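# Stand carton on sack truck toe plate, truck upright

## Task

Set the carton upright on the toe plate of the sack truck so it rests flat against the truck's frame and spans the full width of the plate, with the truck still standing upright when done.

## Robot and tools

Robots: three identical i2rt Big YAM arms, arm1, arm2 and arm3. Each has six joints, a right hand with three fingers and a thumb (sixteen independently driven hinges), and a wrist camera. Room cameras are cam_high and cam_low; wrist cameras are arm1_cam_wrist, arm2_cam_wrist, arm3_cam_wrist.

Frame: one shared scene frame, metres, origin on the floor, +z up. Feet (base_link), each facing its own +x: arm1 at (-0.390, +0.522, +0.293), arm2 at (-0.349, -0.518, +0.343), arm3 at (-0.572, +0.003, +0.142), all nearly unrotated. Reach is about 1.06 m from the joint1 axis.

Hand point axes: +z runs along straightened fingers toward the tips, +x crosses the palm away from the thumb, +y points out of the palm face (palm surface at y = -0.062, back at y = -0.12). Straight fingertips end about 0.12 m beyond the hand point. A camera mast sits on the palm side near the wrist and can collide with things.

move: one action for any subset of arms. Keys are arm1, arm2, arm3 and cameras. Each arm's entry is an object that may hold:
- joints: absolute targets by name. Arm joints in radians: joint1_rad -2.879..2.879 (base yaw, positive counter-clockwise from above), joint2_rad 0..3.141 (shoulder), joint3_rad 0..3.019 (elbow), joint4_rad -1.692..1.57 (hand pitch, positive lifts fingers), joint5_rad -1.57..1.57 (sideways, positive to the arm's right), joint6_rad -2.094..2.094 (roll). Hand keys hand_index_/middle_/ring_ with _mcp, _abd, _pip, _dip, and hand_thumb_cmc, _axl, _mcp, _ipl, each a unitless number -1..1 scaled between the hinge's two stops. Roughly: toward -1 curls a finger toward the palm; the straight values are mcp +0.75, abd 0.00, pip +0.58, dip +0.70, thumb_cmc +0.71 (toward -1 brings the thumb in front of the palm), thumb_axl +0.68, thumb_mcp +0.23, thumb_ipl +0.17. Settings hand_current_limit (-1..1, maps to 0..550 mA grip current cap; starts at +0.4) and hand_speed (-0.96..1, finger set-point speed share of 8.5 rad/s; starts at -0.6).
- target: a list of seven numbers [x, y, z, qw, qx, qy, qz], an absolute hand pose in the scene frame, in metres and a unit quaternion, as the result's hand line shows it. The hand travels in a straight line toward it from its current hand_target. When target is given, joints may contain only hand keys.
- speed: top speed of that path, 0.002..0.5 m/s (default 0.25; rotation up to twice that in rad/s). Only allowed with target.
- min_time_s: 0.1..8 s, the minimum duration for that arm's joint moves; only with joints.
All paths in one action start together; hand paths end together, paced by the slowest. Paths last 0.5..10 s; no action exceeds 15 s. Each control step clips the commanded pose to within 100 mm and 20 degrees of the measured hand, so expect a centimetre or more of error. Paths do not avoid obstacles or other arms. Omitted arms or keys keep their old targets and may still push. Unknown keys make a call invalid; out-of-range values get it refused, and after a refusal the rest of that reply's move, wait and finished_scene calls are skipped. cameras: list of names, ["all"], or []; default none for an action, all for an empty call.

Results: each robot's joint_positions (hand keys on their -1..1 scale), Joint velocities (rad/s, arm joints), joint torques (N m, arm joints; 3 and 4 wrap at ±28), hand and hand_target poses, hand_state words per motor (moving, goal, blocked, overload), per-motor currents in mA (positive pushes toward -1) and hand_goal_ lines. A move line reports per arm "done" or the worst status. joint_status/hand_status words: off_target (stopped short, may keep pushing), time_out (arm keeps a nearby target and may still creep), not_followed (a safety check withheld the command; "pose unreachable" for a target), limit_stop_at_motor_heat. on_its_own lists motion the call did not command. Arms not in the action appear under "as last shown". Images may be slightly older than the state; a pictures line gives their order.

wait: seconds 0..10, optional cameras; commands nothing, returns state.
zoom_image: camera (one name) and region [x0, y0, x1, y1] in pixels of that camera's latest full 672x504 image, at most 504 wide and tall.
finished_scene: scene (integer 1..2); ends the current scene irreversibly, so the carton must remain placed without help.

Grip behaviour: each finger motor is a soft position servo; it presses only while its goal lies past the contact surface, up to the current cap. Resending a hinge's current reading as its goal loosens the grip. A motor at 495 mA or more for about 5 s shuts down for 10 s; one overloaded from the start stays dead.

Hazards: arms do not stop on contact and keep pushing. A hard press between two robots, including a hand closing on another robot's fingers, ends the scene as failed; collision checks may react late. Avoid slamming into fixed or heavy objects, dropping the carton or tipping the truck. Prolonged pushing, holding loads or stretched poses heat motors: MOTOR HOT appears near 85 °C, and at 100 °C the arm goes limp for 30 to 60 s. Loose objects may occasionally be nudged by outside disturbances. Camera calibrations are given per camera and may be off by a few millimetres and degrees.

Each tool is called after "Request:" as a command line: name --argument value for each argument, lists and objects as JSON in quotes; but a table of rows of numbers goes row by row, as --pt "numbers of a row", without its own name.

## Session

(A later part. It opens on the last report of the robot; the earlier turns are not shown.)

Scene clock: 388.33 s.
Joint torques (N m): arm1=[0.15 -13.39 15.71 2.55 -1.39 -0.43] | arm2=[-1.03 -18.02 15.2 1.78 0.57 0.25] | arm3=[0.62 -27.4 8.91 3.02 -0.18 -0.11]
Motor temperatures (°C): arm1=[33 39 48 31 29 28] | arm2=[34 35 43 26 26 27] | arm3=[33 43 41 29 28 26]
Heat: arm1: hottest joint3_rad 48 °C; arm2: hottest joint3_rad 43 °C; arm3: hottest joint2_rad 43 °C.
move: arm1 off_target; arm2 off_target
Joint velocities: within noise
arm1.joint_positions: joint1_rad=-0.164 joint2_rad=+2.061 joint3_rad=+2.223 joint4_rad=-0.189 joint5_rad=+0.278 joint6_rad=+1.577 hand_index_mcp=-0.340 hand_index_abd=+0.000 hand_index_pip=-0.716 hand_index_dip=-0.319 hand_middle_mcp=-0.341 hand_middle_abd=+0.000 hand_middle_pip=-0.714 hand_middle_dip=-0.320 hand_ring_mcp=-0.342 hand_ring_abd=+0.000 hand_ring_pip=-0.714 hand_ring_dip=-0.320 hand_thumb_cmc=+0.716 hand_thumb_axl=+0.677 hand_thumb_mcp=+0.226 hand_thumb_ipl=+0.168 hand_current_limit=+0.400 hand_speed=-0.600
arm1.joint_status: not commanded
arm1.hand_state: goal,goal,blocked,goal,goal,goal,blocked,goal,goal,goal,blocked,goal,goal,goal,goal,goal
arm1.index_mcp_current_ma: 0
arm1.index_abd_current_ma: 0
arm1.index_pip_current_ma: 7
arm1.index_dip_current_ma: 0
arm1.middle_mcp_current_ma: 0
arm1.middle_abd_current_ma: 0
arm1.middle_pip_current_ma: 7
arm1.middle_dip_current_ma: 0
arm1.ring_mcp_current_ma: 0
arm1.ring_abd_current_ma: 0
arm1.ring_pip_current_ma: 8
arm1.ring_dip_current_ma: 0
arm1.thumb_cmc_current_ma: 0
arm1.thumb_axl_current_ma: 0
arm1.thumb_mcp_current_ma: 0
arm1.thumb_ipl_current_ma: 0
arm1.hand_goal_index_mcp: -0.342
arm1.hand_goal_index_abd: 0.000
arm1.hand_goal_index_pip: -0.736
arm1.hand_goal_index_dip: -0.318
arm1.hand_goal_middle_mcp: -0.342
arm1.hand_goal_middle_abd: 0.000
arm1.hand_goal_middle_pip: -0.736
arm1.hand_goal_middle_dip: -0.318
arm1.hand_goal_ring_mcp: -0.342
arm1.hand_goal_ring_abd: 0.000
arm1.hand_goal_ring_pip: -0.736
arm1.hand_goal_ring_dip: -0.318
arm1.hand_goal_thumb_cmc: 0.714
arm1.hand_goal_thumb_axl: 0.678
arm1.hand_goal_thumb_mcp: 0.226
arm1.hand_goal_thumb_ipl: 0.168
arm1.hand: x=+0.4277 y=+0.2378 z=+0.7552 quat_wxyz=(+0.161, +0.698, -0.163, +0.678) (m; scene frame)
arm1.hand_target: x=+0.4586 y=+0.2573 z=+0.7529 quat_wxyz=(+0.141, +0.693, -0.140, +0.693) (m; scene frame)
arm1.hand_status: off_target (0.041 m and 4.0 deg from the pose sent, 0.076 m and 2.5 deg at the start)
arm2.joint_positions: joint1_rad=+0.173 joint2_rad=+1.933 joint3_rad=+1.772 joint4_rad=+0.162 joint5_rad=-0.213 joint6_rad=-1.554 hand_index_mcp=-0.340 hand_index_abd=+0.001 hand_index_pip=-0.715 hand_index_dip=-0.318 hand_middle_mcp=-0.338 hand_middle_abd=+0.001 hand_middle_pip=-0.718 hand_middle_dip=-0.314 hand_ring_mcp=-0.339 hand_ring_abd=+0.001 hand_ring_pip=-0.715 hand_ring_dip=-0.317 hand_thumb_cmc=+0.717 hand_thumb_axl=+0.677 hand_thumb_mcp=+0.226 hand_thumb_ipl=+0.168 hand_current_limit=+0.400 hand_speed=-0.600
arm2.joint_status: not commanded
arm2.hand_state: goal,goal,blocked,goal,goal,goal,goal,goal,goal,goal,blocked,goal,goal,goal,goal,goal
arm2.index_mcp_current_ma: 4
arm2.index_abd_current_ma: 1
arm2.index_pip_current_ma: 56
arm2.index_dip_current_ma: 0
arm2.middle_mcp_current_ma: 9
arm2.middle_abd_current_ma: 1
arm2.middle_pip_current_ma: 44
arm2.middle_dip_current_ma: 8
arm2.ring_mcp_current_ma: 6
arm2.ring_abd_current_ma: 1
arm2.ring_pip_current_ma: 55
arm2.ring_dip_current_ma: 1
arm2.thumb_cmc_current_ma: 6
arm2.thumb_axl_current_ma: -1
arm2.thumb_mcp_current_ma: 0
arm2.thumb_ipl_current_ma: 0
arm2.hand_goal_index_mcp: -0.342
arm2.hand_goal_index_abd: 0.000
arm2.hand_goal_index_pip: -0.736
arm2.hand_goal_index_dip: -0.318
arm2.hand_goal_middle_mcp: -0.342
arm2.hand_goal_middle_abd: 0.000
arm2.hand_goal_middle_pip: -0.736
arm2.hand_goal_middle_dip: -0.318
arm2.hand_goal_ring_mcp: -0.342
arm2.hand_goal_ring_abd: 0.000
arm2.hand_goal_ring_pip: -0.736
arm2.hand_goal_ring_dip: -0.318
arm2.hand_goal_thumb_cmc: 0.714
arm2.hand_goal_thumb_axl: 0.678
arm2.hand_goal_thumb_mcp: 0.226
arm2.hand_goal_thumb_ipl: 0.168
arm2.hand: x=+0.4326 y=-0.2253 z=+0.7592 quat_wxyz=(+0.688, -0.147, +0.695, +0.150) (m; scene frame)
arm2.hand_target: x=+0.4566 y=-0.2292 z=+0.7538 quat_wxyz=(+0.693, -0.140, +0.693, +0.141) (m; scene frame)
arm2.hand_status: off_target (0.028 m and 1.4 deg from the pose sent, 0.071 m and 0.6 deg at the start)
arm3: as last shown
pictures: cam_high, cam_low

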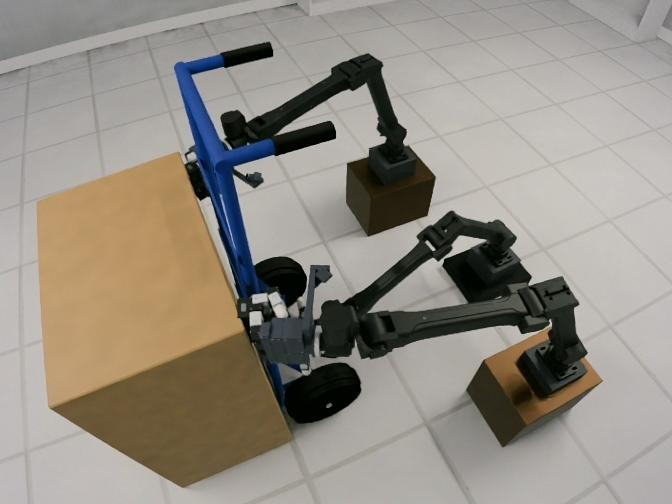

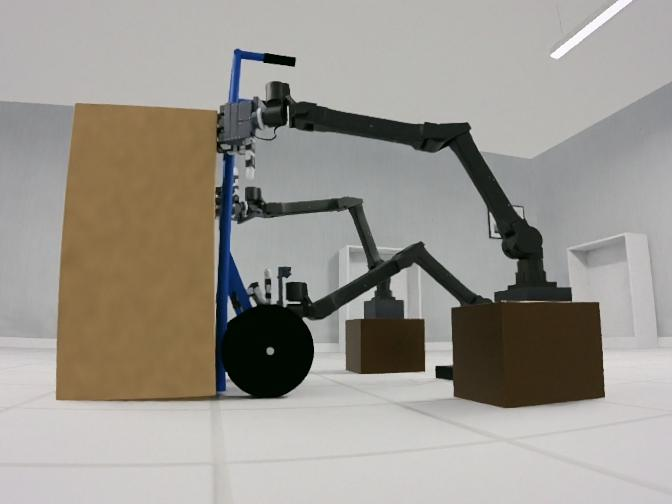

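Request:
move --arm1 '{"target":[0.36,0.26,0.755,0.1405,0.693,-0.1405,0.693],"speed":0.03}' --arm2 '{"target":[0.355,-0.24,0.755,0.693,-0.1405,0.693,0.1405],"speed":0.03}' --cameras '["cam_high","cam_low"]'

Request:
zoom_image --camera "cam_low" --region '[180, 330, 260, 410]'

Request:
zoom_image --camera "cam_low" --region '[190, 80, 270, 160]'

Request:
zoom_image --camera "cam_low" --region '[40, 340, 120, 420]'

Scene clock: 394.87 s.
Joint torques (N m): arm1=[-1.79 -18.43 9.46 3.03 0.02 -0.44] | arm2=[-0.03 -19.96 9.16 2.77 0.04 0.22] | arm3=[0.56 -27.4 8.91 3.02 -0.18 -0.11]
Motor temperatures (°C): arm1=[33 39 49 31 30 28] | arm2=[34 35 43 26 26 27] | arm3=[33 43 40 29 28 26]
Heat: arm1: hottest joint3_rad 49 °C; arm2: hottest joint3_rad 43 °C; arm3: hottest joint2_rad 43 °C.
move: arm1 off_target; arm2 done
Joint velocities: within noise
arm1.joint_positions: joint1_rad=-0.166 joint2_rad=+1.839 joint3_rad=+1.807 joint4_rad=-0.031 joint5_rad=+0.217 joint6_rad=+1.577 hand_index_mcp=-0.336 hand_index_abd=+0.000 hand_index_pip=-0.716 hand_index_dip=-0.318 hand_middle_mcp=-0.335 hand_middle_abd=+0.000 hand_middle_pip=-0.716 hand_middle_dip=-0.319 hand_ring_mcp=-0.336 hand_ring_abd=+0.000 hand_ring_pip=-0.715 hand_ring_dip=-0.318 hand_thumb_cmc=+0.716 hand_thumb_axl=+0.677 hand_thumb_mcp=+0.226 hand_thumb_ipl=+0.168 hand_current_limit=+0.400 hand_speed=-0.600
arm1.joint_status: not commanded
arm1.hand_state: goal,goal,blocked,goal,goal,goal,blocked,goal,goal,goal,blocked,goal,goal,goal,goal,goal
arm1.index_mcp_current_ma: 1
arm1.index_abd_current_ma: 0
arm1.index_pip_current_ma: 6
arm1.index_dip_current_ma: 0
arm1.middle_mcp_current_ma: 1
arm1.middle_abd_current_ma: 0
arm1.middle_pip_current_ma: 6
arm1.middle_dip_current_ma: 0
arm1.ring_mcp_current_ma: 1
arm1.ring_abd_current_ma: 0
arm1.ring_pip_current_ma: 7
arm1.ring_dip_current_ma: 0
arm1.thumb_cmc_current_ma: 0
arm1.thumb_axl_current_ma: 0
arm1.thumb_mcp_current_ma: 0
arm1.thumb_ipl_current_ma: 0
arm1.hand_goal_index_mcp: -0.342
arm1.hand_goal_index_abd: 0.000
arm1.hand_goal_index_pip: -0.736
arm1.hand_goal_index_dip: -0.318
arm1.hand_goal_middle_mcp: -0.342
arm1.hand_goal_middle_abd: 0.000
arm1.hand_goal_middle_pip: -0.736
arm1.hand_goal_middle_dip: -0.318
arm1.hand_goal_ring_mcp: -0.342
arm1.hand_goal_ring_abd: 0.000
arm1.hand_goal_ring_pip: -0.736
arm1.hand_goal_ring_dip: -0.318
arm1.hand_goal_thumb_cmc: 0.714
arm1.hand_goal_thumb_axl: 0.678
arm1.hand_goal_thumb_mcp: 0.226
arm1.hand_goal_thumb_ipl: 0.168
arm1.hand: x=+0.3688 y=+0.2564 z=+0.7182 quat_wxyz=(+0.141, +0.715, -0.143, +0.669) (m; scene frame)
arm1.hand_target: x=+0.3595 y=+0.2600 z=+0.7544 quat_wxyz=(+0.141, +0.693, -0.141, +0.693) (m; scene frame)
arm1.hand_status: off_target (0.038 m and 3.8 deg from the pose sent, 0.071 m and 4.0 deg at the start)
arm2.joint_positions: joint1_rad=+0.176 joint2_rad=+1.729 joint3_rad=+1.460 joint4_rad=+0.258 joint5_rad=-0.186 joint6_rad=-1.556 hand_index_mcp=-0.337 hand_index_abd=+0.001 hand_index_pip=-0.715 hand_index_dip=-0.318 hand_middle_mcp=-0.336 hand_middle_abd=+0.001 hand_middle_pip=-0.718 hand_middle_dip=-0.314 hand_ring_mcp=-0.337 hand_ring_abd=+0.001 hand_ring_pip=-0.715 hand_ring_dip=-0.317 hand_thumb_cmc=+0.717 hand_thumb_axl=+0.677 hand_thumb_mcp=+0.226 hand_thumb_ipl=+0.168 hand_current_limit=+0.400 hand_speed=-0.600
arm2.joint_status: not commanded
arm2.hand_state: goal,goal,blocked,goal,goal,goal,goal,goal,goal,goal,blocked,goal,goal,goal,goal,goal
arm2.index_mcp_current_ma: 11
arm2.index_abd_current_ma: 1
arm2.index_pip_current_ma: 56
arm2.index_dip_current_ma: 0
arm2.middle_mcp_current_ma: 13
arm2.middle_abd_current_ma: 1
arm2.middle_pip_current_ma: 44
arm2.middle_dip_current_ma: 8
arm2.ring_mcp_current_ma: 10
arm2.ring_abd_current_ma: 1
arm2.ring_pip_current_ma: 55
arm2.ring_dip_current_ma: 1
arm2.thumb_cmc_current_ma: 6
arm2.thumb_axl_current_ma: -1
arm2.thumb_mcp_current_ma: 0
arm2.thumb_ipl_current_ma: 0
arm2.hand_goal_index_mcp: -0.342
arm2.hand_goal_index_abd: 0.000
arm2.hand_goal_index_pip: -0.736
arm2.hand_goal_index_dip: -0.318
arm2.hand_goal_middle_mcp: -0.342
arm2.hand_goal_middle_abd: 0.000
arm2.hand_goal_middle_pip: -0.736
arm2.hand_goal_middle_dip: -0.318
arm2.hand_goal_ring_mcp: -0.342
arm2.hand_goal_ring_abd: 0.000
arm2.hand_goal_ring_pip: -0.736
arm2.hand_goal_ring_dip: -0.318
arm2.hand_goal_thumb_cmc: 0.714
arm2.hand_goal_thumb_axl: 0.678
arm2.hand_goal_thumb_mcp: 0.226
arm2.hand_goal_thumb_ipl: 0.168
arm2.hand: x=+0.3582 y=-0.2438 z=+0.7503 quat_wxyz=(+0.686, -0.138, +0.700, +0.141) (m; scene frame)
arm2.hand_target: x=+0.3550 y=-0.2401 z=+0.7549 quat_wxyz=(+0.693, -0.141, +0.693, +0.140) (m; scene frame)
arm2.hand_status: done (0.007 m and 1.2 deg from the pose sent, 0.079 m and 1.4 deg at the start)
arm3: as last shown
pictures: cam_high, cam_low

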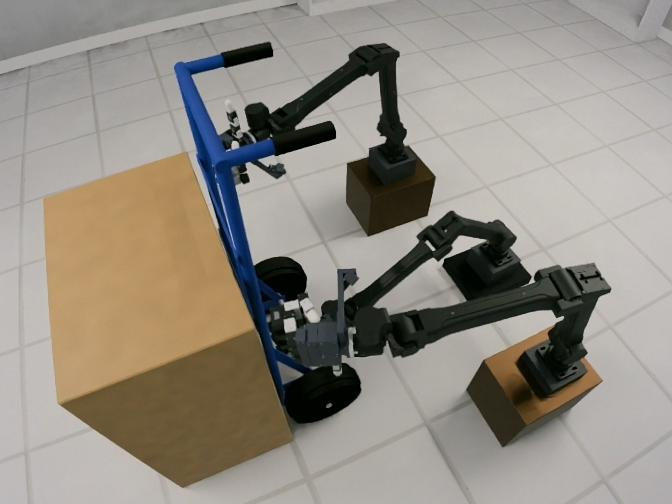

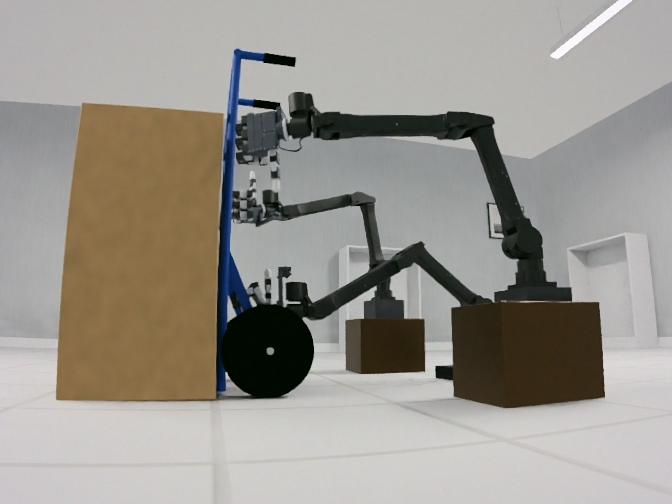

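Scaled by 6.300 from the camera's 672x504 image, which has a finer 960x720 frame.

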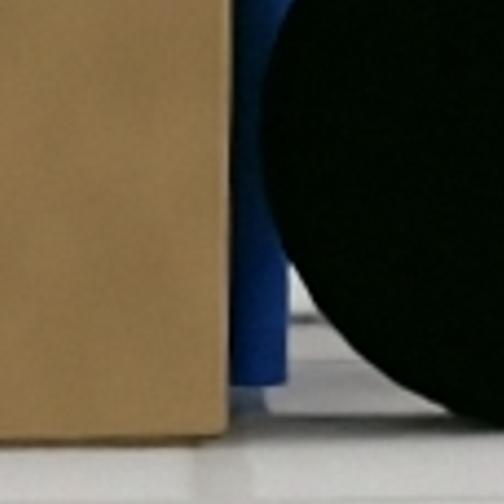

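Scaled by 6.300 from the camera's 672x504 image, which has a finer 960x720 frame.

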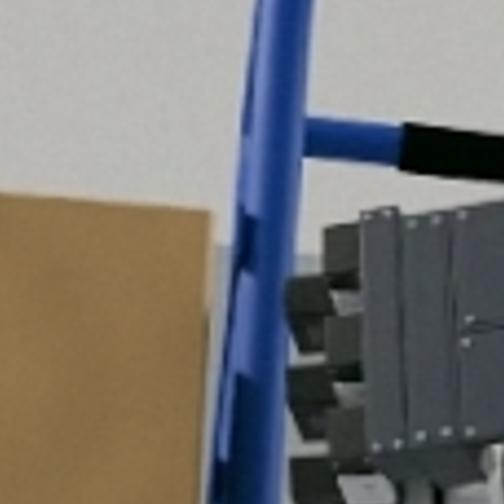

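Scaled by 6.300 from the camera's 672x504 image, which has a finer 960x720 frame.

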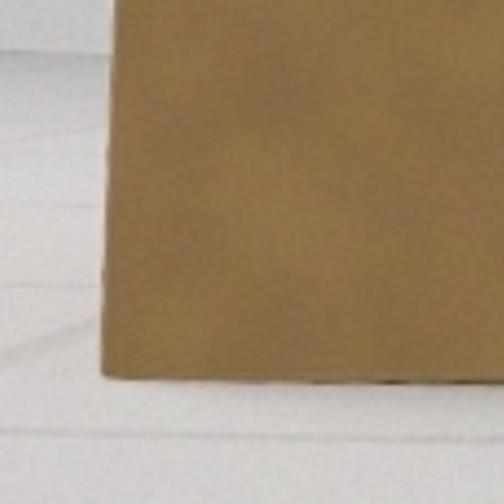

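Request:
zoom_image --camera "cam_low" --region '[50, 70, 130, 150]'

Request:
zoom_image --camera "cam_low" --region '[80, 380, 180, 420]'

Request:
zoom_image --camera "cam_low" --region '[150, 380, 250, 420]'

Scaled by 6.300 from the camera's 672x504 image, which has a finer 960x720 frame.

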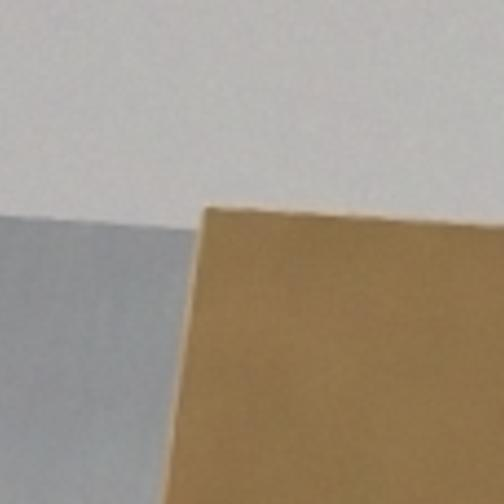

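Scaled by 5.040 from the camera's 672x504 image, which has a finer 960x720 frame.

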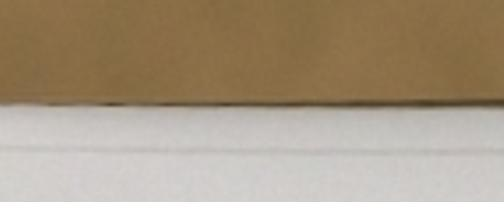

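Scaled by 5.040 from the camera's 672x504 image, which has a finer 960x720 frame.

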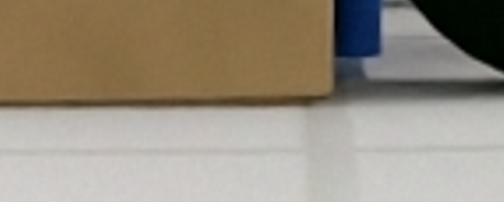

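Request:
move --arm1 '{"target":[0.465,0.255,0.755,0.1405,0.693,-0.1405,0.693],"speed":0.04}' --arm2 '{"target":[0.46,-0.228,0.755,0.693,-0.1405,0.693,0.1405],"speed":0.04}' --arm3 '{"target":[0.385,0.03,0.345,0.5,0.5,0.5,0.5],"speed":0.04}'

Request:
move --arm3 '{"target":[0.455,0.03,0.335,0.5,0.5,0.5,0.5],"speed":0.04}' --cameras '["cam_high","cam_low","arm3_cam_wrist"]'

Request:
zoom_image --camera "cam_high" --region '[160, 40, 300, 200]'

Request:
zoom_image --camera "cam_low" --region '[180, 330, 260, 410]'

Scene clock: 473.50 s.
Joint torques (N m): arm1=[-0.09 -14.33 15.35 2.48 -1.4 -0.52] | arm2=[-0.85 -18.32 15.3 1.78 0.56 0.22] | arm3=[0.26 -24.76 12.97 1.89 -0.2 -0.11]
Motor temperatures (°C): arm1=[33 39 46 31 28 28] | arm2=[34 37 43 25 26 27] | arm3=[32 45 38 29 28 26]
Heat: arm1: hottest joint3_rad 46 °C; arm2: hottest joint3_rad 43 °C; arm3: hottest joint2_rad 45 °C.
move: arm1 off_target; arm2 off_target; arm3 done
Joint velocities: within noise
arm1.joint_positions: joint1_rad=-0.164 joint2_rad=+2.063 joint3_rad=+2.227 joint4_rad=-0.188 joint5_rad=+0.279 joint6_rad=+1.577 hand_index_mcp=-0.340 hand_index_abd=+0.000 hand_index_pip=-0.716 hand_index_dip=-0.319 hand_middle_mcp=-0.340 hand_middle_abd=+0.000 hand_middle_pip=-0.715 hand_middle_dip=-0.320 hand_ring_mcp=-0.342 hand_ring_abd=+0.000 hand_ring_pip=-0.713 hand_ring_dip=-0.320 hand_thumb_cmc=+0.716 hand_thumb_axl=+0.677 hand_thumb_mcp=+0.226 hand_thumb_ipl=+0.168 hand_current_limit=+0.400 hand_speed=-0.600
arm1.joint_status: not commanded
arm1.hand_state: goal,goal,blocked,goal,goal,goal,blocked,goal,goal,goal,blocked,goal,goal,goal,goal,goal
arm1.index_mcp_current_ma: 0
arm1.index_abd_current_ma: 0
arm1.index_pip_current_ma: 7
arm1.index_dip_current_ma: 0
arm1.middle_mcp_current_ma: 0
arm1.middle_abd_current_ma: 0
arm1.middle_pip_current_ma: 7
arm1.middle_dip_current_ma: 0
arm1.ring_mcp_current_ma: 0
arm1.ring_abd_current_ma: 0
arm1.ring_pip_current_ma: 8
arm1.ring_dip_current_ma: 0
arm1.thumb_cmc_current_ma: 0
arm1.thumb_axl_current_ma: 0
arm1.thumb_mcp_current_ma: 0
arm1.thumb_ipl_current_ma: 0
arm1.hand_goal_index_mcp: -0.342
arm1.hand_goal_index_abd: 0.000
arm1.hand_goal_index_pip: -0.736
arm1.hand_goal_index_dip: -0.318
arm1.hand_goal_middle_mcp: -0.342
arm1.hand_goal_middle_abd: 0.000
arm1.hand_goal_middle_pip: -0.736
arm1.hand_goal_middle_dip: -0.318
arm1.hand_goal_ring_mcp: -0.342
arm1.hand_goal_ring_abd: 0.000
arm1.hand_goal_ring_pip: -0.736
arm1.hand_goal_ring_dip: -0.318
arm1.hand_goal_thumb_cmc: 0.714
arm1.hand_goal_thumb_axl: 0.678
arm1.hand_goal_thumb_mcp: 0.226
arm1.hand_goal_thumb_ipl: 0.168
arm1.hand: x=+0.4281 y=+0.2377 z=+0.7559 quat_wxyz=(+0.161, +0.697, -0.164, +0.679) (m; scene frame)
arm1.hand_target: x=+0.4588 y=+0.2575 z=+0.7531 quat_wxyz=(+0.141, +0.693, -0.140, +0.694) (m; scene frame)
arm1.hand_status: off_target (0.041 m and 4.0 deg from the pose sent, 0.103 m and 3.7 deg at the start)
arm2.joint_positions: joint1_rad=+0.170 joint2_rad=+1.933 joint3_rad=+1.771 joint4_rad=+0.162 joint5_rad=-0.214 joint6_rad=-1.556 hand_index_mcp=-0.341 hand_index_abd=+0.001 hand_index_pip=-0.715 hand_index_dip=-0.318 hand_middle_mcp=-0.338 hand_middle_abd=+0.001 hand_middle_pip=-0.718 hand_middle_dip=-0.314 hand_ring_mcp=-0.339 hand_ring_abd=+0.001 hand_ring_pip=-0.715 hand_ring_dip=-0.317 hand_thumb_cmc=+0.717 hand_thumb_axl=+0.677 hand_thumb_mcp=+0.226 hand_thumb_ipl=+0.168 hand_current_limit=+0.400 hand_speed=-0.600
arm2.joint_status: not commanded
arm2.hand_state: goal,goal,blocked,goal,goal,goal,goal,goal,goal,goal,blocked,goal,goal,goal,goal,goal
arm2.index_mcp_current_ma: 2
arm2.index_abd_current_ma: 1
arm2.index_pip_current_ma: 56
arm2.index_dip_current_ma: 0
arm2.middle_mcp_current_ma: 7
arm2.middle_abd_current_ma: 1
arm2.middle_pip_current_ma: 45
arm2.middle_dip_current_ma: 8
arm2.ring_mcp_current_ma: 5
arm2.ring_abd_current_ma: 1
arm2.ring_pip_current_ma: 55
arm2.ring_dip_current_ma: 1
arm2.thumb_cmc_current_ma: 6
arm2.thumb_axl_current_ma: -1
arm2.thumb_mcp_current_ma: 0
arm2.thumb_ipl_current_ma: 0
arm2.hand_goal_index_mcp: -0.342
arm2.hand_goal_index_abd: 0.000
arm2.hand_goal_index_pip: -0.736
arm2.hand_goal_index_dip: -0.318
arm2.hand_goal_middle_mcp: -0.342
arm2.hand_goal_middle_abd: 0.000
arm2.hand_goal_middle_pip: -0.736
arm2.hand_goal_middle_dip: -0.318
arm2.hand_goal_ring_mcp: -0.342
arm2.hand_goal_ring_abd: 0.000
arm2.hand_goal_ring_pip: -0.736
arm2.hand_goal_ring_dip: -0.318
arm2.hand_goal_thumb_cmc: 0.714
arm2.hand_goal_thumb_axl: 0.678
arm2.hand_goal_thumb_mcp: 0.226
arm2.hand_goal_thumb_ipl: 0.168
arm2.hand: x=+0.4334 y=-0.2276 z=+0.7583 quat_wxyz=(+0.688, -0.146, +0.695, +0.149) (m; scene frame)
arm2.hand_target: x=+0.4567 y=-0.2292 z=+0.7539 quat_wxyz=(+0.693, -0.140, +0.693, +0.140) (m; scene frame)
arm2.hand_status: off_target (0.027 m and 1.3 deg from the pose sent, 0.103 m and 1.2 deg at the start)
arm3.joint_positions: joint1_rad=+0.032 joint2_rad=+2.496 joint3_rad=+2.001 joint4_rad=+0.486 joint5_rad=+0.067 joint6_rad=+0.008 hand_index_mcp=-0.339 hand_index_abd=+0.001 hand_index_pip=-0.713 hand_index_dip=-0.314 hand_middle_mcp=-0.339 hand_middle_abd=+0.001 hand_middle_pip=-0.714 hand_middle_dip=-0.313 hand_ring_mcp=-0.339 hand_ring_abd=+0.001 hand_ring_pip=-0.714 hand_ring_dip=-0.313 hand_thumb_cmc=-0.568 hand_thumb_axl=+0.677 hand_thumb_mcp=+0.226 hand_thumb_ipl=+0.168 hand_current_limit=+0.400 hand_speed=-0.600
arm3.joint_status: not commanded
arm3.hand_state: goal,goal,blocked,goal,goal,goal,blocked,goal,goal,goal,blocked,goal,goal,goal,goal,goal
arm3.index_mcp_current_ma: 0
arm3.index_abd_current_ma: 0
arm3.index_pip_current_ma: 9
arm3.index_dip_current_ma: 0
arm3.middle_mcp_current_ma: 0
arm3.middle_abd_current_ma: 0
arm3.middle_pip_current_ma: 8
arm3.middle_dip_current_ma: 0
arm3.ring_mcp_current_ma: 0
arm3.ring_abd_current_ma: 0
arm3.ring_pip_current_ma: 9
arm3.ring_dip_current_ma: 0
arm3.thumb_cmc_current_ma: 0
arm3.thumb_axl_current_ma: 0
arm3.thumb_mcp_current_ma: 0
arm3.thumb_ipl_current_ma: 0
arm3.hand_goal_index_mcp: -0.342
arm3.hand_goal_index_abd: 0.000
arm3.hand_goal_index_pip: -0.736
arm3.hand_goal_index_dip: -0.318
arm3.hand_goal_middle_mcp: -0.342
arm3.hand_goal_middle_abd: 0.000
arm3.hand_goal_middle_pip: -0.736
arm3.hand_goal_middle_dip: -0.318
arm3.hand_goal_ring_mcp: -0.342
arm3.hand_goal_ring_abd: 0.000
arm3.hand_goal_ring_pip: -0.736
arm3.hand_goal_ring_dip: -0.318
arm3.hand_goal_thumb_cmc: -0.570
arm3.hand_goal_thumb_axl: 0.678
arm3.hand_goal_thumb_mcp: 0.226
arm3.hand_goal_thumb_ipl: 0.168
arm3.hand: x=+0.3762 y=+0.0346 z=+0.3465 quat_wxyz=(+0.494, +0.503, +0.501, +0.501) (m; scene frame)
arm3.hand_target: x=+0.3838 y=+0.0300 z=+0.3451 quat_wxyz=(+0.500, +0.500, +0.500, +0.500) (m; scene frame)
arm3.hand_status: done (0.010 m and 0.8 deg from the pose sent, 0.022 m and 1.4 deg at the start)
pictures: none

Scene clock: 476.07 s.
Joint torques (N m): arm1=[0.21 -13.39 15.01 2.33 -1.43 -0.48] | arm2=[-0.91 -17.9 15.27 1.81 0.58 0.23] | arm3=[0.09 -25.41 19.97 -2.29 -0.65 -0.07]
Motor temperatures (°C): arm1=[33 39 47 31 29 28] | arm2=[34 37 43 25 26 27] | arm3=[32 45 38 29 28 26]
Heat: arm1: hottest joint3_rad 47 °C; arm2: hottest joint3_rad 43 °C; arm3: hottest joint2_rad 45 °C.
move: arm3 off_target
Joint velocities: within noise
arm1, arm2: as last shown
arm1.joint_positions: joint1_rad=-0.164 joint2_rad=+2.064 joint3_rad=+2.229 joint4_rad=-0.189 joint5_rad=+0.279 joint6_rad=+1.577 hand_index_mcp=-0.340 hand_index_abd=+0.000 hand_index_pip=-0.715 hand_index_dip=-0.319 hand_middle_mcp=-0.340 hand_middle_abd=+0.000 hand_middle_pip=-0.715 hand_middle_dip=-0.320 hand_ring_mcp=-0.342 hand_ring_abd=+0.000 hand_ring_pip=-0.713 hand_ring_dip=-0.320 hand_thumb_cmc=+0.716 hand_thumb_axl=+0.677 hand_thumb_mcp=+0.226 hand_thumb_ipl=+0.168 hand_current_limit=+0.400 hand_speed=-0.600
arm1.hand: x=+0.4283 y=+0.2376 z=+0.7560 quat_wxyz=(+0.161, +0.697, -0.164, +0.679) (m; scene frame)
arm1.hand_target: x=+0.4587 y=+0.2575 z=+0.7533 quat_wxyz=(+0.141, +0.693, -0.140, +0.694) (m; scene frame)
arm2.joint_positions: joint1_rad=+0.170 joint2_rad=+1.934 joint3_rad=+1.771 joint4_rad=+0.162 joint5_rad=-0.214 joint6_rad=-1.556 hand_index_mcp=-0.341 hand_index_abd=+0.001 hand_index_pip=-0.715 hand_index_dip=-0.318 hand_middle_mcp=-0.338 hand_middle_abd=+0.001 hand_middle_pip=-0.718 hand_middle_dip=-0.314 hand_ring_mcp=-0.339 hand_ring_abd=+0.001 hand_ring_pip=-0.715 hand_ring_dip=-0.317 hand_thumb_cmc=+0.717 hand_thumb_axl=+0.677 hand_thumb_mcp=+0.226 hand_thumb_ipl=+0.168 hand_current_limit=+0.400 hand_speed=-0.600
arm2.hand: x=+0.4335 y=-0.2276 z=+0.7580 quat_wxyz=(+0.688, -0.146, +0.695, +0.149) (m; scene frame)
arm2.hand_target: x=+0.4567 y=-0.2292 z=+0.7538 quat_wxyz=(+0.693, -0.140, +0.693, +0.140) (m; scene frame)
arm3.joint_positions: joint1_rad=+0.028 joint2_rad=+2.697 joint3_rad=+2.347 joint4_rad=+0.382 joint5_rad=+0.071 joint6_rad=+0.004 hand_index_mcp=-0.421 hand_index_abd=+0.001 hand_index_pip=-0.639 hand_index_dip=-0.340 hand_middle_mcp=-0.417 hand_middle_abd=+0.001 hand_middle_pip=-0.641 hand_middle_dip=-0.350 hand_ring_mcp=-0.414 hand_ring_abd=+0.001 hand_ring_pip=-0.642 hand_ring_dip=-0.351 hand_thumb_cmc=-0.568 hand_thumb_axl=+0.677 hand_thumb_mcp=+0.226 hand_thumb_ipl=+0.168 hand_current_limit=+0.400 hand_speed=-0.600
arm3.joint_status: not commanded
arm3.hand_state: blocked,goal,blocked,blocked,blocked,goal,blocked,blocked,blocked,goal,blocked,blocked,goal,goal,goal,goal
arm3.index_mcp_current_ma: -110
arm3.index_abd_current_ma: 0
arm3.index_pip_current_ma: 145
arm3.index_dip_current_ma: -8
arm3.middle_mcp_current_ma: -100
arm3.middle_abd_current_ma: 0
arm3.middle_pip_current_ma: 141
arm3.middle_dip_current_ma: -17
arm3.ring_mcp_current_ma: -93
arm3.ring_abd_current_ma: 0
arm3.ring_pip_current_ma: 137
arm3.ring_dip_current_ma: -18
arm3.thumb_cmc_current_ma: 0
arm3.thumb_axl_current_ma: 0
arm3.thumb_mcp_current_ma: 0
arm3.thumb_ipl_current_ma: 0
arm3.hand_goal_index_mcp: -0.342
arm3.hand_goal_index_abd: 0.000
arm3.hand_goal_index_pip: -0.736
arm3.hand_goal_index_dip: -0.318
arm3.hand_goal_middle_mcp: -0.342
arm3.hand_goal_middle_abd: 0.000
arm3.hand_goal_middle_pip: -0.736
arm3.hand_goal_middle_dip: -0.318
arm3.hand_goal_ring_mcp: -0.342
arm3.hand_goal_ring_abd: 0.000
arm3.hand_goal_ring_pip: -0.736
arm3.hand_goal_ring_dip: -0.318
arm3.hand_goal_thumb_cmc: -0.570
arm3.hand_goal_thumb_axl: 0.678
arm3.hand_goal_thumb_mcp: 0.226
arm3.hand_goal_thumb_ipl: 0.168
arm3.hand: x=+0.4230 y=+0.0333 z=+0.3348 quat_wxyz=(+0.507, +0.495, +0.489, +0.509) (m; scene frame)
arm3.hand_target: x=+0.4398 y=+0.0294 z=+0.3344 quat_wxyz=(+0.499, +0.500, +0.501, +0.500) (m; scene frame)
arm3.hand_status: off_target (0.032 m and 1.9 deg from the pose sent, 0.080 m and 0.8 deg at the start)
pictures: arm3_cam_wrist, cam_high, cam_low
camera_calibration:
arm3_cam_wrist: T_world_to_cam=[[-0.0374958, -0.77958, 0.62518, -0.138233], [-0.697615, -0.427519, -0.574943, 0.457327], [0.715491, -0.457693, -0.527817, 0.0176708], [0, 0, 0, 1]] pos_world=[0.301212, 0.0958406, 0.358684]

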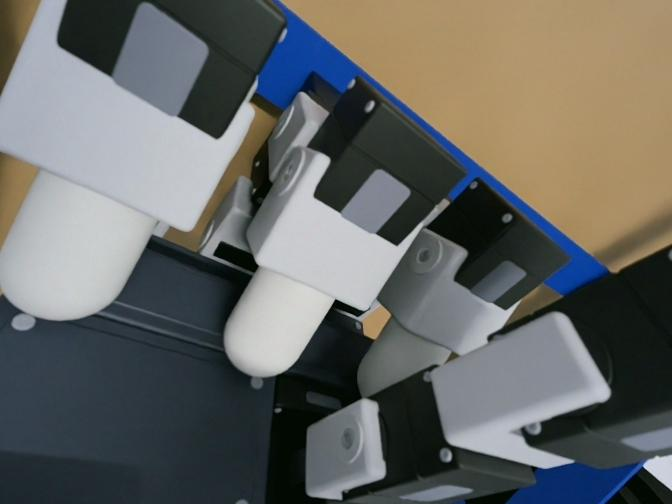

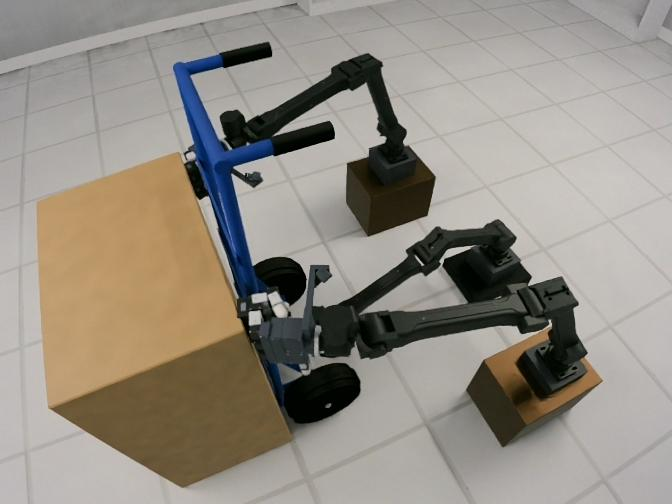

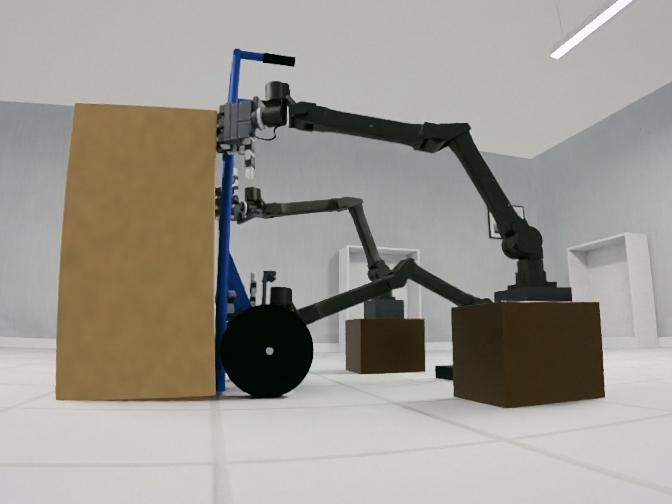

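Scaled by 3.150 from the camera's 672x504 image, which has a finer 960x720 frame.

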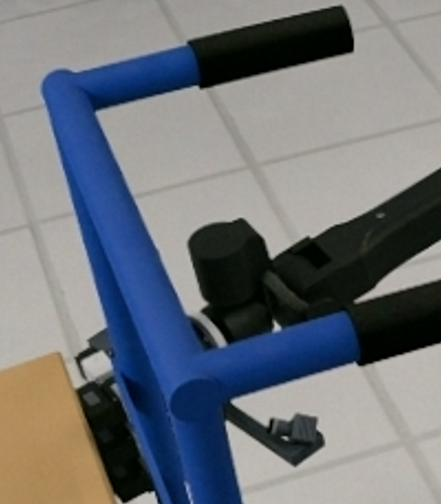

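Scaled by 6.300 from the camera's 672x504 image, which has a finer 960x720 frame.

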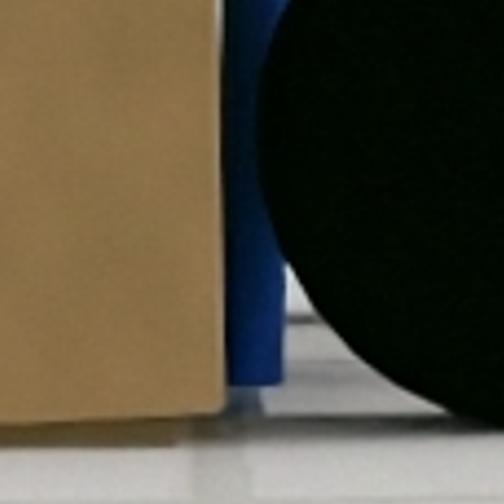

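Request:
move --arm3 '{"target":[0.39,0.03,0.345,0.5,0.5,0.5,0.5],"speed":0.08}'

Request:
move --arm1 '{"target":[0.36,0.265,0.755,0.1405,0.693,-0.1405,0.693],"speed":0.03}' --arm2 '{"target":[0.355,-0.24,0.755,0.693,-0.1405,0.693,0.1405],"speed":0.03}' --cameras '["cam_high","cam_low"]'

Request:
zoom_image --camera "cam_low" --region '[180, 330, 260, 410]'

Request:
zoom_image --camera "cam_low" --region '[190, 80, 270, 160]'

Request:
zoom_image --camera "cam_high" --region '[160, 40, 300, 200]'

Scene clock: 482.50 s.
Joint torques (N m): arm1=[0.03 -13.1 15.23 2.39 -1.43 -0.44] | arm2=[-0.67 -18.08 15.23 1.85 0.58 0.24] | arm3=[0.21 -28.98 9.03 2.89 -0.14 -0.07]
Motor temperatures (°C): arm1=[33 38 50 31 30 28] | arm2=[34 37 44 25 26 27] | arm3=[32 44 40 29 28 26]
Heat: arm1: hottest joint3_rad 50 °C; arm2: hottest joint3_rad 44 °C; arm3: hottest joint2_rad 44 °C.
move: arm3 off_target
Joint velocities: within noise
arm1, arm2: as last shown
arm3.joint_positions: joint1_rad=+0.028 joint2_rad=+2.556 joint3_rad=+2.090 joint4_rad=+0.440 joint5_rad=+0.065 joint6_rad=+0.004 hand_index_mcp=-0.340 hand_index_abd=+0.001 hand_index_pip=-0.714 hand_index_dip=-0.311 hand_middle_mcp=-0.340 hand_middle_abd=+0.001 hand_middle_pip=-0.714 hand_middle_dip=-0.312 hand_ring_mcp=-0.340 hand_ring_abd=+0.001 hand_ring_pip=-0.714 hand_ring_dip=-0.312 hand_thumb_cmc=-0.568 hand_thumb_axl=+0.677 hand_thumb_mcp=+0.226 hand_thumb_ipl=+0.168 hand_current_limit=+0.400 hand_speed=-0.600
arm3.joint_status: not commanded
arm3.hand_state: goal,goal,blocked,goal,goal,goal,blocked,goal,goal,goal,blocked,goal,goal,goal,goal,goal
arm3.index_mcp_current_ma: 0
arm3.index_abd_current_ma: 0
arm3.index_pip_current_ma: 8
arm3.index_dip_current_ma: 1
arm3.middle_mcp_current_ma: 0
arm3.middle_abd_current_ma: 0
arm3.middle_pip_current_ma: 8
arm3.middle_dip_current_ma: 1
arm3.ring_mcp_current_ma: 0
arm3.ring_abd_current_ma: 0
arm3.ring_pip_current_ma: 8
arm3.ring_dip_current_ma: 1
arm3.thumb_cmc_current_ma: 0
arm3.thumb_axl_current_ma: 0
arm3.thumb_mcp_current_ma: 0
arm3.thumb_ipl_current_ma: 0
arm3.hand_goal_index_mcp: -0.342
arm3.hand_goal_index_abd: 0.000
arm3.hand_goal_index_pip: -0.736
arm3.hand_goal_index_dip: -0.318
arm3.hand_goal_middle_mcp: -0.342
arm3.hand_goal_middle_abd: 0.000
arm3.hand_goal_middle_pip: -0.736
arm3.hand_goal_middle_dip: -0.318
arm3.hand_goal_ring_mcp: -0.342
arm3.hand_goal_ring_abd: 0.000
arm3.hand_goal_ring_pip: -0.736
arm3.hand_goal_ring_dip: -0.318
arm3.hand_goal_thumb_cmc: -0.570
arm3.hand_goal_thumb_axl: 0.678
arm3.hand_goal_thumb_mcp: 0.226
arm3.hand_goal_thumb_ipl: 0.168
arm3.hand: x=+0.3927 y=+0.0323 z=+0.3304 quat_wxyz=(+0.491, +0.507, +0.506, +0.495) (m; scene frame)
arm3.hand_target: x=+0.3903 y=+0.0299 z=+0.3449 quat_wxyz=(+0.500, +0.500, +0.500, +0.500) (m; scene frame)
arm3.hand_status: off_target (0.015 m and 1.6 deg from the pose sent, 0.035 m and 1.9 deg at the start)
pictures: none

Scene clock: 486.50 s.
Joint torques (N m): arm1=[-1.61 -18.37 9.28 2.81 0.03 -0.46] | arm2=[0.44 -19.72 9.21 2.82 0.05 0.22] | arm3=[0.56 -28.45 9.03 3.04 -0.14 -0.07]
Motor temperatures (°C): arm1=[33 38 50 31 29 28] | arm2=[33 37 44 25 26 27] | arm3=[32 43 40 29 28 26]
Heat: arm1: hottest joint3_rad 50 °C; arm2: hottest joint3_rad 44 °C; arm3: hottest joint2_rad 43 °C.
move: arm1 off_target; arm2 done
Joint velocities: within noise
arm1.joint_positions: joint1_rad=-0.160 joint2_rad=+1.836 joint3_rad=+1.804 joint4_rad=-0.030 joint5_rad=+0.224 joint6_rad=+1.577 hand_index_mcp=-0.336 hand_index_abd=+0.000 hand_index_pip=-0.716 hand_index_dip=-0.318 hand_middle_mcp=-0.335 hand_middle_abd=+0.000 hand_middle_pip=-0.716 hand_middle_dip=-0.319 hand_ring_mcp=-0.336 hand_ring_abd=+0.000 hand_ring_pip=-0.715 hand_ring_dip=-0.318 hand_thumb_cmc=+0.716 hand_thumb_axl=+0.677 hand_thumb_mcp=+0.226 hand_thumb_ipl=+0.168 hand_current_limit=+0.400 hand_speed=-0.600
arm1.joint_status: not commanded
arm1.hand_state: goal,goal,blocked,goal,goal,goal,blocked,goal,goal,goal,blocked,goal,goal,goal,goal,goal
arm1.index_mcp_current_ma: 1
arm1.index_abd_current_ma: 0
arm1.index_pip_current_ma: 6
arm1.index_dip_current_ma: 0
arm1.middle_mcp_current_ma: 1
arm1.middle_abd_current_ma: 0
arm1.middle_pip_current_ma: 6
arm1.middle_dip_current_ma: 0
arm1.ring_mcp_current_ma: 1
arm1.ring_abd_current_ma: 0
arm1.ring_pip_current_ma: 7
arm1.ring_dip_current_ma: 0
arm1.thumb_cmc_current_ma: 0
arm1.thumb_axl_current_ma: 0
arm1.thumb_mcp_current_ma: 0
arm1.thumb_ipl_current_ma: 0
arm1.hand_goal_index_mcp: -0.342
arm1.hand_goal_index_abd: 0.000
arm1.hand_goal_index_pip: -0.736
arm1.hand_goal_index_dip: -0.318
arm1.hand_goal_middle_mcp: -0.342
arm1.hand_goal_middle_abd: 0.000
arm1.hand_goal_middle_pip: -0.736
arm1.hand_goal_middle_dip: -0.318
arm1.hand_goal_ring_mcp: -0.342
arm1.hand_goal_ring_abd: 0.000
arm1.hand_goal_ring_pip: -0.736
arm1.hand_goal_ring_dip: -0.318
arm1.hand_goal_thumb_cmc: 0.714
arm1.hand_goal_thumb_axl: 0.678
arm1.hand_goal_thumb_mcp: 0.226
arm1.hand_goal_thumb_ipl: 0.168
arm1.hand: x=+0.3682 y=+0.2600 z=+0.7187 quat_wxyz=(+0.141, +0.715, -0.144, +0.669) (m; scene frame)
arm1.hand_target: x=+0.3595 y=+0.2650 z=+0.7546 quat_wxyz=(+0.140, +0.693, -0.141, +0.693) (m; scene frame)
arm1.hand_status: off_target (0.038 m and 3.7 deg from the pose sent, 0.074 m and 4.0 deg at the start)
arm2.joint_positions: joint1_rad=+0.174 joint2_rad=+1.729 joint3_rad=+1.460 joint4_rad=+0.258 joint5_rad=-0.186 joint6_rad=-1.556 hand_index_mcp=-0.337 hand_index_abd=+0.001 hand_index_pip=-0.715 hand_index_dip=-0.318 hand_middle_mcp=-0.336 hand_middle_abd=+0.001 hand_middle_pip=-0.718 hand_middle_dip=-0.314 hand_ring_mcp=-0.337 hand_ring_abd=+0.001 hand_ring_pip=-0.715 hand_ring_dip=-0.317 hand_thumb_cmc=+0.717 hand_thumb_axl=+0.677 hand_thumb_mcp=+0.226 hand_thumb_ipl=+0.168 hand_current_limit=+0.400 hand_speed=-0.600
arm2.joint_status: not commanded
arm2.hand_state: goal,goal,blocked,goal,goal,goal,goal,goal,goal,goal,blocked,goal,goal,goal,goal,goal
arm2.index_mcp_current_ma: 11
arm2.index_abd_current_ma: 1
arm2.index_pip_current_ma: 56
arm2.index_dip_current_ma: 0
arm2.middle_mcp_current_ma: 13
arm2.middle_abd_current_ma: 1
arm2.middle_pip_current_ma: 46
arm2.middle_dip_current_ma: 8
arm2.ring_mcp_current_ma: 10
arm2.ring_abd_current_ma: 1
arm2.ring_pip_current_ma: 55
arm2.ring_dip_current_ma: 1
arm2.thumb_cmc_current_ma: 6
arm2.thumb_axl_current_ma: -1
arm2.thumb_mcp_current_ma: 0
arm2.thumb_ipl_current_ma: 0
arm2.hand_goal_index_mcp: -0.342
arm2.hand_goal_index_abd: 0.000
arm2.hand_goal_index_pip: -0.736
arm2.hand_goal_index_dip: -0.318
arm2.hand_goal_middle_mcp: -0.342
arm2.hand_goal_middle_abd: 0.000
arm2.hand_goal_middle_pip: -0.736
arm2.hand_goal_middle_dip: -0.318
arm2.hand_goal_ring_mcp: -0.342
arm2.hand_goal_ring_abd: 0.000
arm2.hand_goal_ring_pip: -0.736
arm2.hand_goal_ring_dip: -0.318
arm2.hand_goal_thumb_cmc: 0.714
arm2.hand_goal_thumb_axl: 0.678
arm2.hand_goal_thumb_mcp: 0.226
arm2.hand_goal_thumb_ipl: 0.168
arm2.hand: x=+0.3586 y=-0.2449 z=+0.7503 quat_wxyz=(+0.686, -0.138, +0.700, +0.140) (m; scene frame)
arm2.hand_target: x=+0.3550 y=-0.2400 z=+0.7549 quat_wxyz=(+0.693, -0.141, +0.693, +0.140) (m; scene frame)
arm2.hand_status: done (0.008 m and 1.2 deg from the pose sent, 0.079 m and 1.3 deg at the start)
arm3: as last shown
arm3.joint_positions: joint1_rad=+0.028 joint2_rad=+2.556 joint3_rad=+2.089 joint4_rad=+0.440 joint5_rad=+0.065 joint6_rad=+0.004 hand_index_mcp=-0.340 hand_index_abd=+0.001 hand_index_pip=-0.714 hand_index_dip=-0.311 hand_middle_mcp=-0.340 hand_middle_abd=+0.001 hand_middle_pip=-0.714 hand_middle_dip=-0.312 hand_ring_mcp=-0.340 hand_ring_abd=+0.001 hand_ring_pip=-0.714 hand_ring_dip=-0.312 hand_thumb_cmc=-0.568 hand_thumb_axl=+0.677 hand_thumb_mcp=+0.226 hand_thumb_ipl=+0.168 hand_current_limit=+0.400 hand_speed=-0.600
arm3.hand: x=+0.3926 y=+0.0323 z=+0.3300 quat_wxyz=(+0.491, +0.508, +0.506, +0.495) (m; scene frame)
arm3.hand_target: x=+0.3903 y=+0.0299 z=+0.3448 quat_wxyz=(+0.500, +0.500, +0.500, +0.500) (m; scene frame)
pictures: cam_high, cam_low

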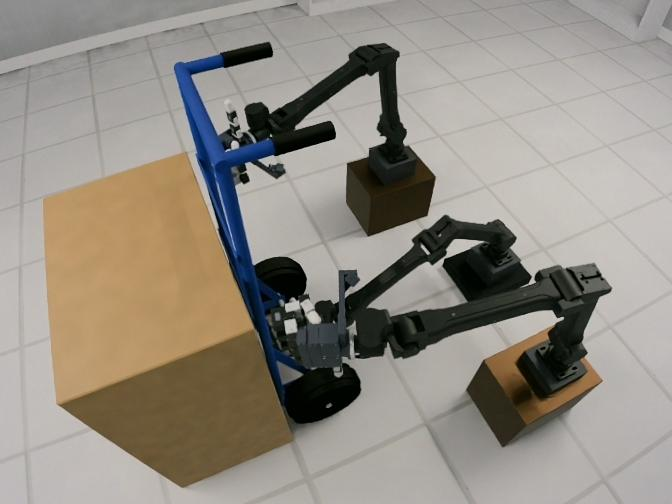

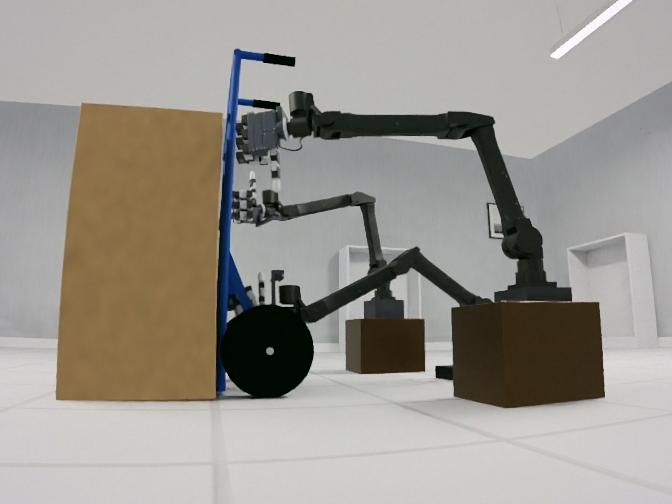

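Scaled by 6.300 from the camera's 672x504 image, which has a finer 960x720 frame.

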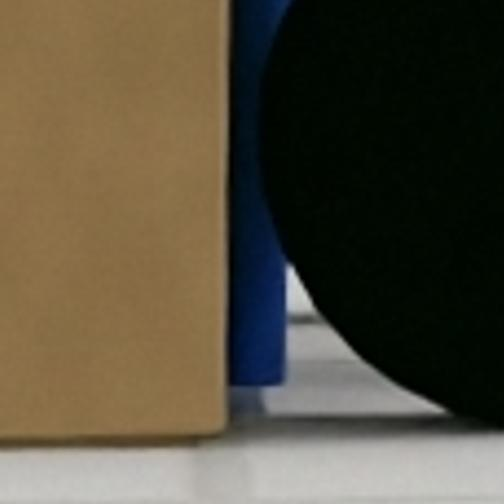

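Scaled by 6.300 from the camera's 672x504 image, which has a finer 960x720 frame.

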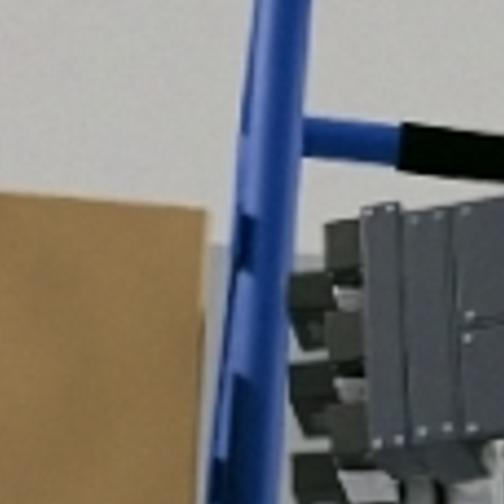

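Scaled by 3.150 from the camera's 672x504 image, which has a finer 960x720 frame.

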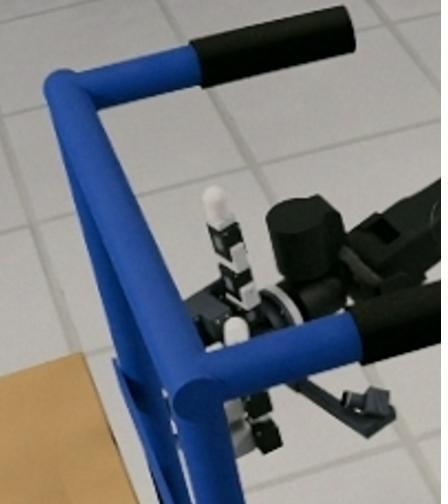

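Request:
move --arm1 '{"target":[0.2,0.35,0.75,0.1405,0.693,-0.1405,0.693],"speed":0.2}' --arm2 '{"target":[0.2,-0.34,0.755,0.693,-0.1405,0.693,0.1405],"speed":0.2}' --arm3 '{"target":[0.25,0.0,0.35,0.5,0.5,0.5,0.5],"speed":0.15}' --cameras '["cam_high","cam_low"]'

Scene clock: 494.27 s.
Joint torques (N m): arm1=[-0.79 -11.4 9.29 2.78 0.13 -0.41] | arm2=[-0.67 -11.93 9.05 2.51 -0.22 0.22] | arm3=[0.44 -23.24 7.36 3.06 -0.2 -0.07]
Motor temperatures (°C): arm1=[33 38 49 31 29 28] | arm2=[33 37 44 25 26 27] | arm3=[32 43 39 29 28 26]
Heat: arm1: hottest joint3_rad 49 °C; arm2: hottest joint3_rad 44 °C; arm3: hottest joint2_rad 43 °C.
move: arm1 off_target; arm2 done; arm3 off_target
Joint velocities: within noise
arm1.joint_positions: joint1_rad=-0.043 joint2_rad=+1.375 joint3_rad=+1.261 joint4_rad=+0.068 joint5_rad=+0.341 joint6_rad=+1.577 hand_index_mcp=-0.336 hand_index_abd=+0.000 hand_index_pip=-0.716 hand_index_dip=-0.318 hand_middle_mcp=-0.335 hand_middle_abd=+0.000 hand_middle_pip=-0.716 hand_middle_dip=-0.319 hand_ring_mcp=-0.336 hand_ring_abd=+0.000 hand_ring_pip=-0.715 hand_ring_dip=-0.318 hand_thumb_cmc=+0.716 hand_thumb_axl=+0.677 hand_thumb_mcp=+0.226 hand_thumb_ipl=+0.168 hand_current_limit=+0.400 hand_speed=-0.600
arm1.joint_status: not commanded
arm1.hand_state: goal,goal,blocked,goal,goal,goal,blocked,goal,goal,goal,blocked,goal,goal,goal,goal,goal
arm1.index_mcp_current_ma: 1
arm1.index_abd_current_ma: 0
arm1.index_pip_current_ma: 6
arm1.index_dip_current_ma: 0
arm1.middle_mcp_current_ma: 1
arm1.middle_abd_current_ma: 0
arm1.middle_pip_current_ma: 6
arm1.middle_dip_current_ma: 0
arm1.ring_mcp_current_ma: 1
arm1.ring_abd_current_ma: 0
arm1.ring_pip_current_ma: 7
arm1.ring_dip_current_ma: 0
arm1.thumb_cmc_current_ma: 0
arm1.thumb_axl_current_ma: 0
arm1.thumb_mcp_current_ma: 0
arm1.thumb_ipl_current_ma: 0
arm1.hand_goal_index_mcp: -0.342
arm1.hand_goal_index_abd: 0.000
arm1.hand_goal_index_pip: -0.736
arm1.hand_goal_index_dip: -0.318
arm1.hand_goal_middle_mcp: -0.342
arm1.hand_goal_middle_abd: 0.000
arm1.hand_goal_middle_pip: -0.736
arm1.hand_goal_middle_dip: -0.318
arm1.hand_goal_ring_mcp: -0.342
arm1.hand_goal_ring_abd: 0.000
arm1.hand_goal_ring_pip: -0.736
arm1.hand_goal_ring_dip: -0.318
arm1.hand_goal_thumb_cmc: 0.714
arm1.hand_goal_thumb_axl: 0.678
arm1.hand_goal_thumb_mcp: 0.226
arm1.hand_goal_thumb_ipl: 0.168
arm1.hand: x=+0.2043 y=+0.3457 z=+0.7293 quat_wxyz=(+0.143, +0.710, -0.142, +0.675) (m; scene frame)
arm1.hand_target: x=+0.1997 y=+0.3499 z=+0.7500 quat_wxyz=(+0.140, +0.693, -0.141, +0.693) (m; scene frame)
arm1.hand_status: off_target (0.022 m and 2.8 deg from the pose sent, 0.193 m and 3.7 deg at the start)
arm2.joint_positions: joint1_rad=+0.035 joint2_rad=+1.299 joint3_rad=+0.976 joint4_rad=+0.320 joint5_rad=-0.332 joint6_rad=-1.556 hand_index_mcp=-0.337 hand_index_abd=+0.001 hand_index_pip=-0.715 hand_index_dip=-0.317 hand_middle_mcp=-0.336 hand_middle_abd=+0.001 hand_middle_pip=-0.718 hand_middle_dip=-0.314 hand_ring_mcp=-0.337 hand_ring_abd=+0.001 hand_ring_pip=-0.715 hand_ring_dip=-0.317 hand_thumb_cmc=+0.717 hand_thumb_axl=+0.677 hand_thumb_mcp=+0.226 hand_thumb_ipl=+0.168 hand_current_limit=+0.400 hand_speed=-0.600
arm2.joint_status: not commanded
arm2.hand_state: goal,goal,blocked,goal,goal,goal,goal,goal,goal,goal,blocked,goal,goal,goal,goal,goal
arm2.index_mcp_current_ma: 11
arm2.index_abd_current_ma: 1
arm2.index_pip_current_ma: 56
arm2.index_dip_current_ma: 1
arm2.middle_mcp_current_ma: 13
arm2.middle_abd_current_ma: 1
arm2.middle_pip_current_ma: 46
arm2.middle_dip_current_ma: 8
arm2.ring_mcp_current_ma: 11
arm2.ring_abd_current_ma: 1
arm2.ring_pip_current_ma: 55
arm2.ring_dip_current_ma: 1
arm2.thumb_cmc_current_ma: 6
arm2.thumb_axl_current_ma: -1
arm2.thumb_mcp_current_ma: 0
arm2.thumb_ipl_current_ma: 0
arm2.hand_goal_index_mcp: -0.342
arm2.hand_goal_index_abd: 0.000
arm2.hand_goal_index_pip: -0.736
arm2.hand_goal_index_dip: -0.318
arm2.hand_goal_middle_mcp: -0.342
arm2.hand_goal_middle_abd: 0.000
arm2.hand_goal_middle_pip: -0.736
arm2.hand_goal_middle_dip: -0.318
arm2.hand_goal_ring_mcp: -0.342
arm2.hand_goal_ring_abd: 0.000
arm2.hand_goal_ring_pip: -0.736
arm2.hand_goal_ring_dip: -0.318
arm2.hand_goal_thumb_cmc: 0.714
arm2.hand_goal_thumb_axl: 0.678
arm2.hand_goal_thumb_mcp: 0.226
arm2.hand_goal_thumb_ipl: 0.168
arm2.hand: x=+0.2003 y=-0.3374 z=+0.7538 quat_wxyz=(+0.688, -0.140, +0.697, +0.143) (m; scene frame)
arm2.hand_target: x=+0.2000 y=-0.3400 z=+0.7551 quat_wxyz=(+0.693, -0.141, +0.693, +0.140) (m; scene frame)
arm2.hand_status: done (0.003 m and 0.8 deg from the pose sent, 0.185 m and 1.2 deg at the start)
arm3.joint_positions: joint1_rad=-0.003 joint2_rad=+2.224 joint3_rad=+1.434 joint4_rad=+0.764 joint5_rad=+0.035 joint6_rad=+0.004 hand_index_mcp=-0.340 hand_index_abd=+0.001 hand_index_pip=-0.714 hand_index_dip=-0.311 hand_middle_mcp=-0.339 hand_middle_abd=+0.001 hand_middle_pip=-0.714 hand_middle_dip=-0.312 hand_ring_mcp=-0.339 hand_ring_abd=+0.001 hand_ring_pip=-0.714 hand_ring_dip=-0.312 hand_thumb_cmc=-0.568 hand_thumb_axl=+0.677 hand_thumb_mcp=+0.226 hand_thumb_ipl=+0.168 hand_current_limit=+0.400 hand_speed=-0.600
arm3.joint_status: not commanded
arm3.hand_state: goal,goal,blocked,goal,goal,goal,blocked,goal,goal,goal,blocked,goal,goal,goal,goal,goal
arm3.index_mcp_current_ma: 0
arm3.index_abd_current_ma: 0
arm3.index_pip_current_ma: 8
arm3.index_dip_current_ma: 1
arm3.middle_mcp_current_ma: 0
arm3.middle_abd_current_ma: 0
arm3.middle_pip_current_ma: 8
arm3.middle_dip_current_ma: 1
arm3.ring_mcp_current_ma: 0
arm3.ring_abd_current_ma: 0
arm3.ring_pip_current_ma: 8
arm3.ring_dip_current_ma: 1
arm3.thumb_cmc_current_ma: 0
arm3.thumb_axl_current_ma: 0
arm3.thumb_mcp_current_ma: 0
arm3.thumb_ipl_current_ma: 0
arm3.hand_goal_index_mcp: -0.342
arm3.hand_goal_index_abd: 0.000
arm3.hand_goal_index_pip: -0.736
arm3.hand_goal_index_dip: -0.318
arm3.hand_goal_middle_mcp: -0.342
arm3.hand_goal_middle_abd: 0.000
arm3.hand_goal_middle_pip: -0.736
arm3.hand_goal_middle_dip: -0.318
arm3.hand_goal_ring_mcp: -0.342
arm3.hand_goal_ring_abd: 0.000
arm3.hand_goal_ring_pip: -0.736
arm3.hand_goal_ring_dip: -0.318
arm3.hand_goal_thumb_cmc: -0.570
arm3.hand_goal_thumb_axl: 0.678
arm3.hand_goal_thumb_mcp: 0.226
arm3.hand_goal_thumb_ipl: 0.168
arm3.hand: x=+0.2527 y=+0.0027 z=+0.3379 quat_wxyz=(+0.492, +0.507, +0.506, +0.495) (m; scene frame)
arm3.hand_target: x=+0.2501 y=+0.0000 z=+0.3501 quat_wxyz=(+0.500, +0.500, +0.500, +0.500) (m; scene frame)
arm3.hand_status: off_target (0.013 m and 1.5 deg from the pose sent, 0.148 m and 1.6 deg at the start)
pictures: cam_high, cam_low

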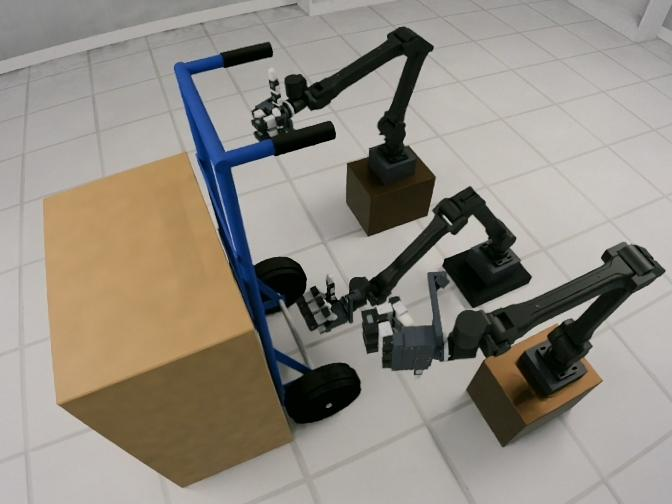

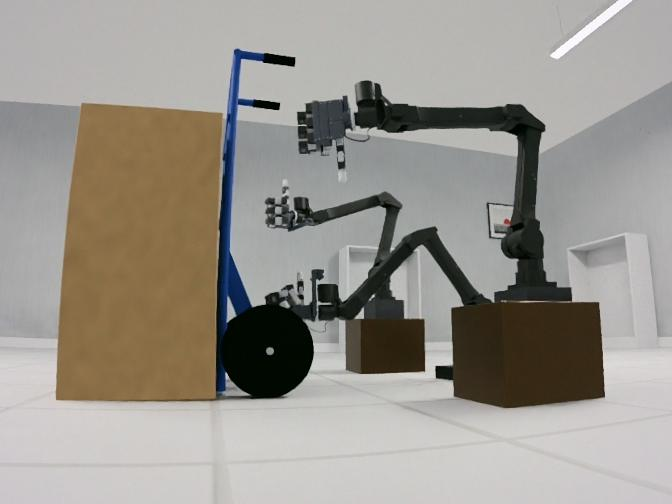

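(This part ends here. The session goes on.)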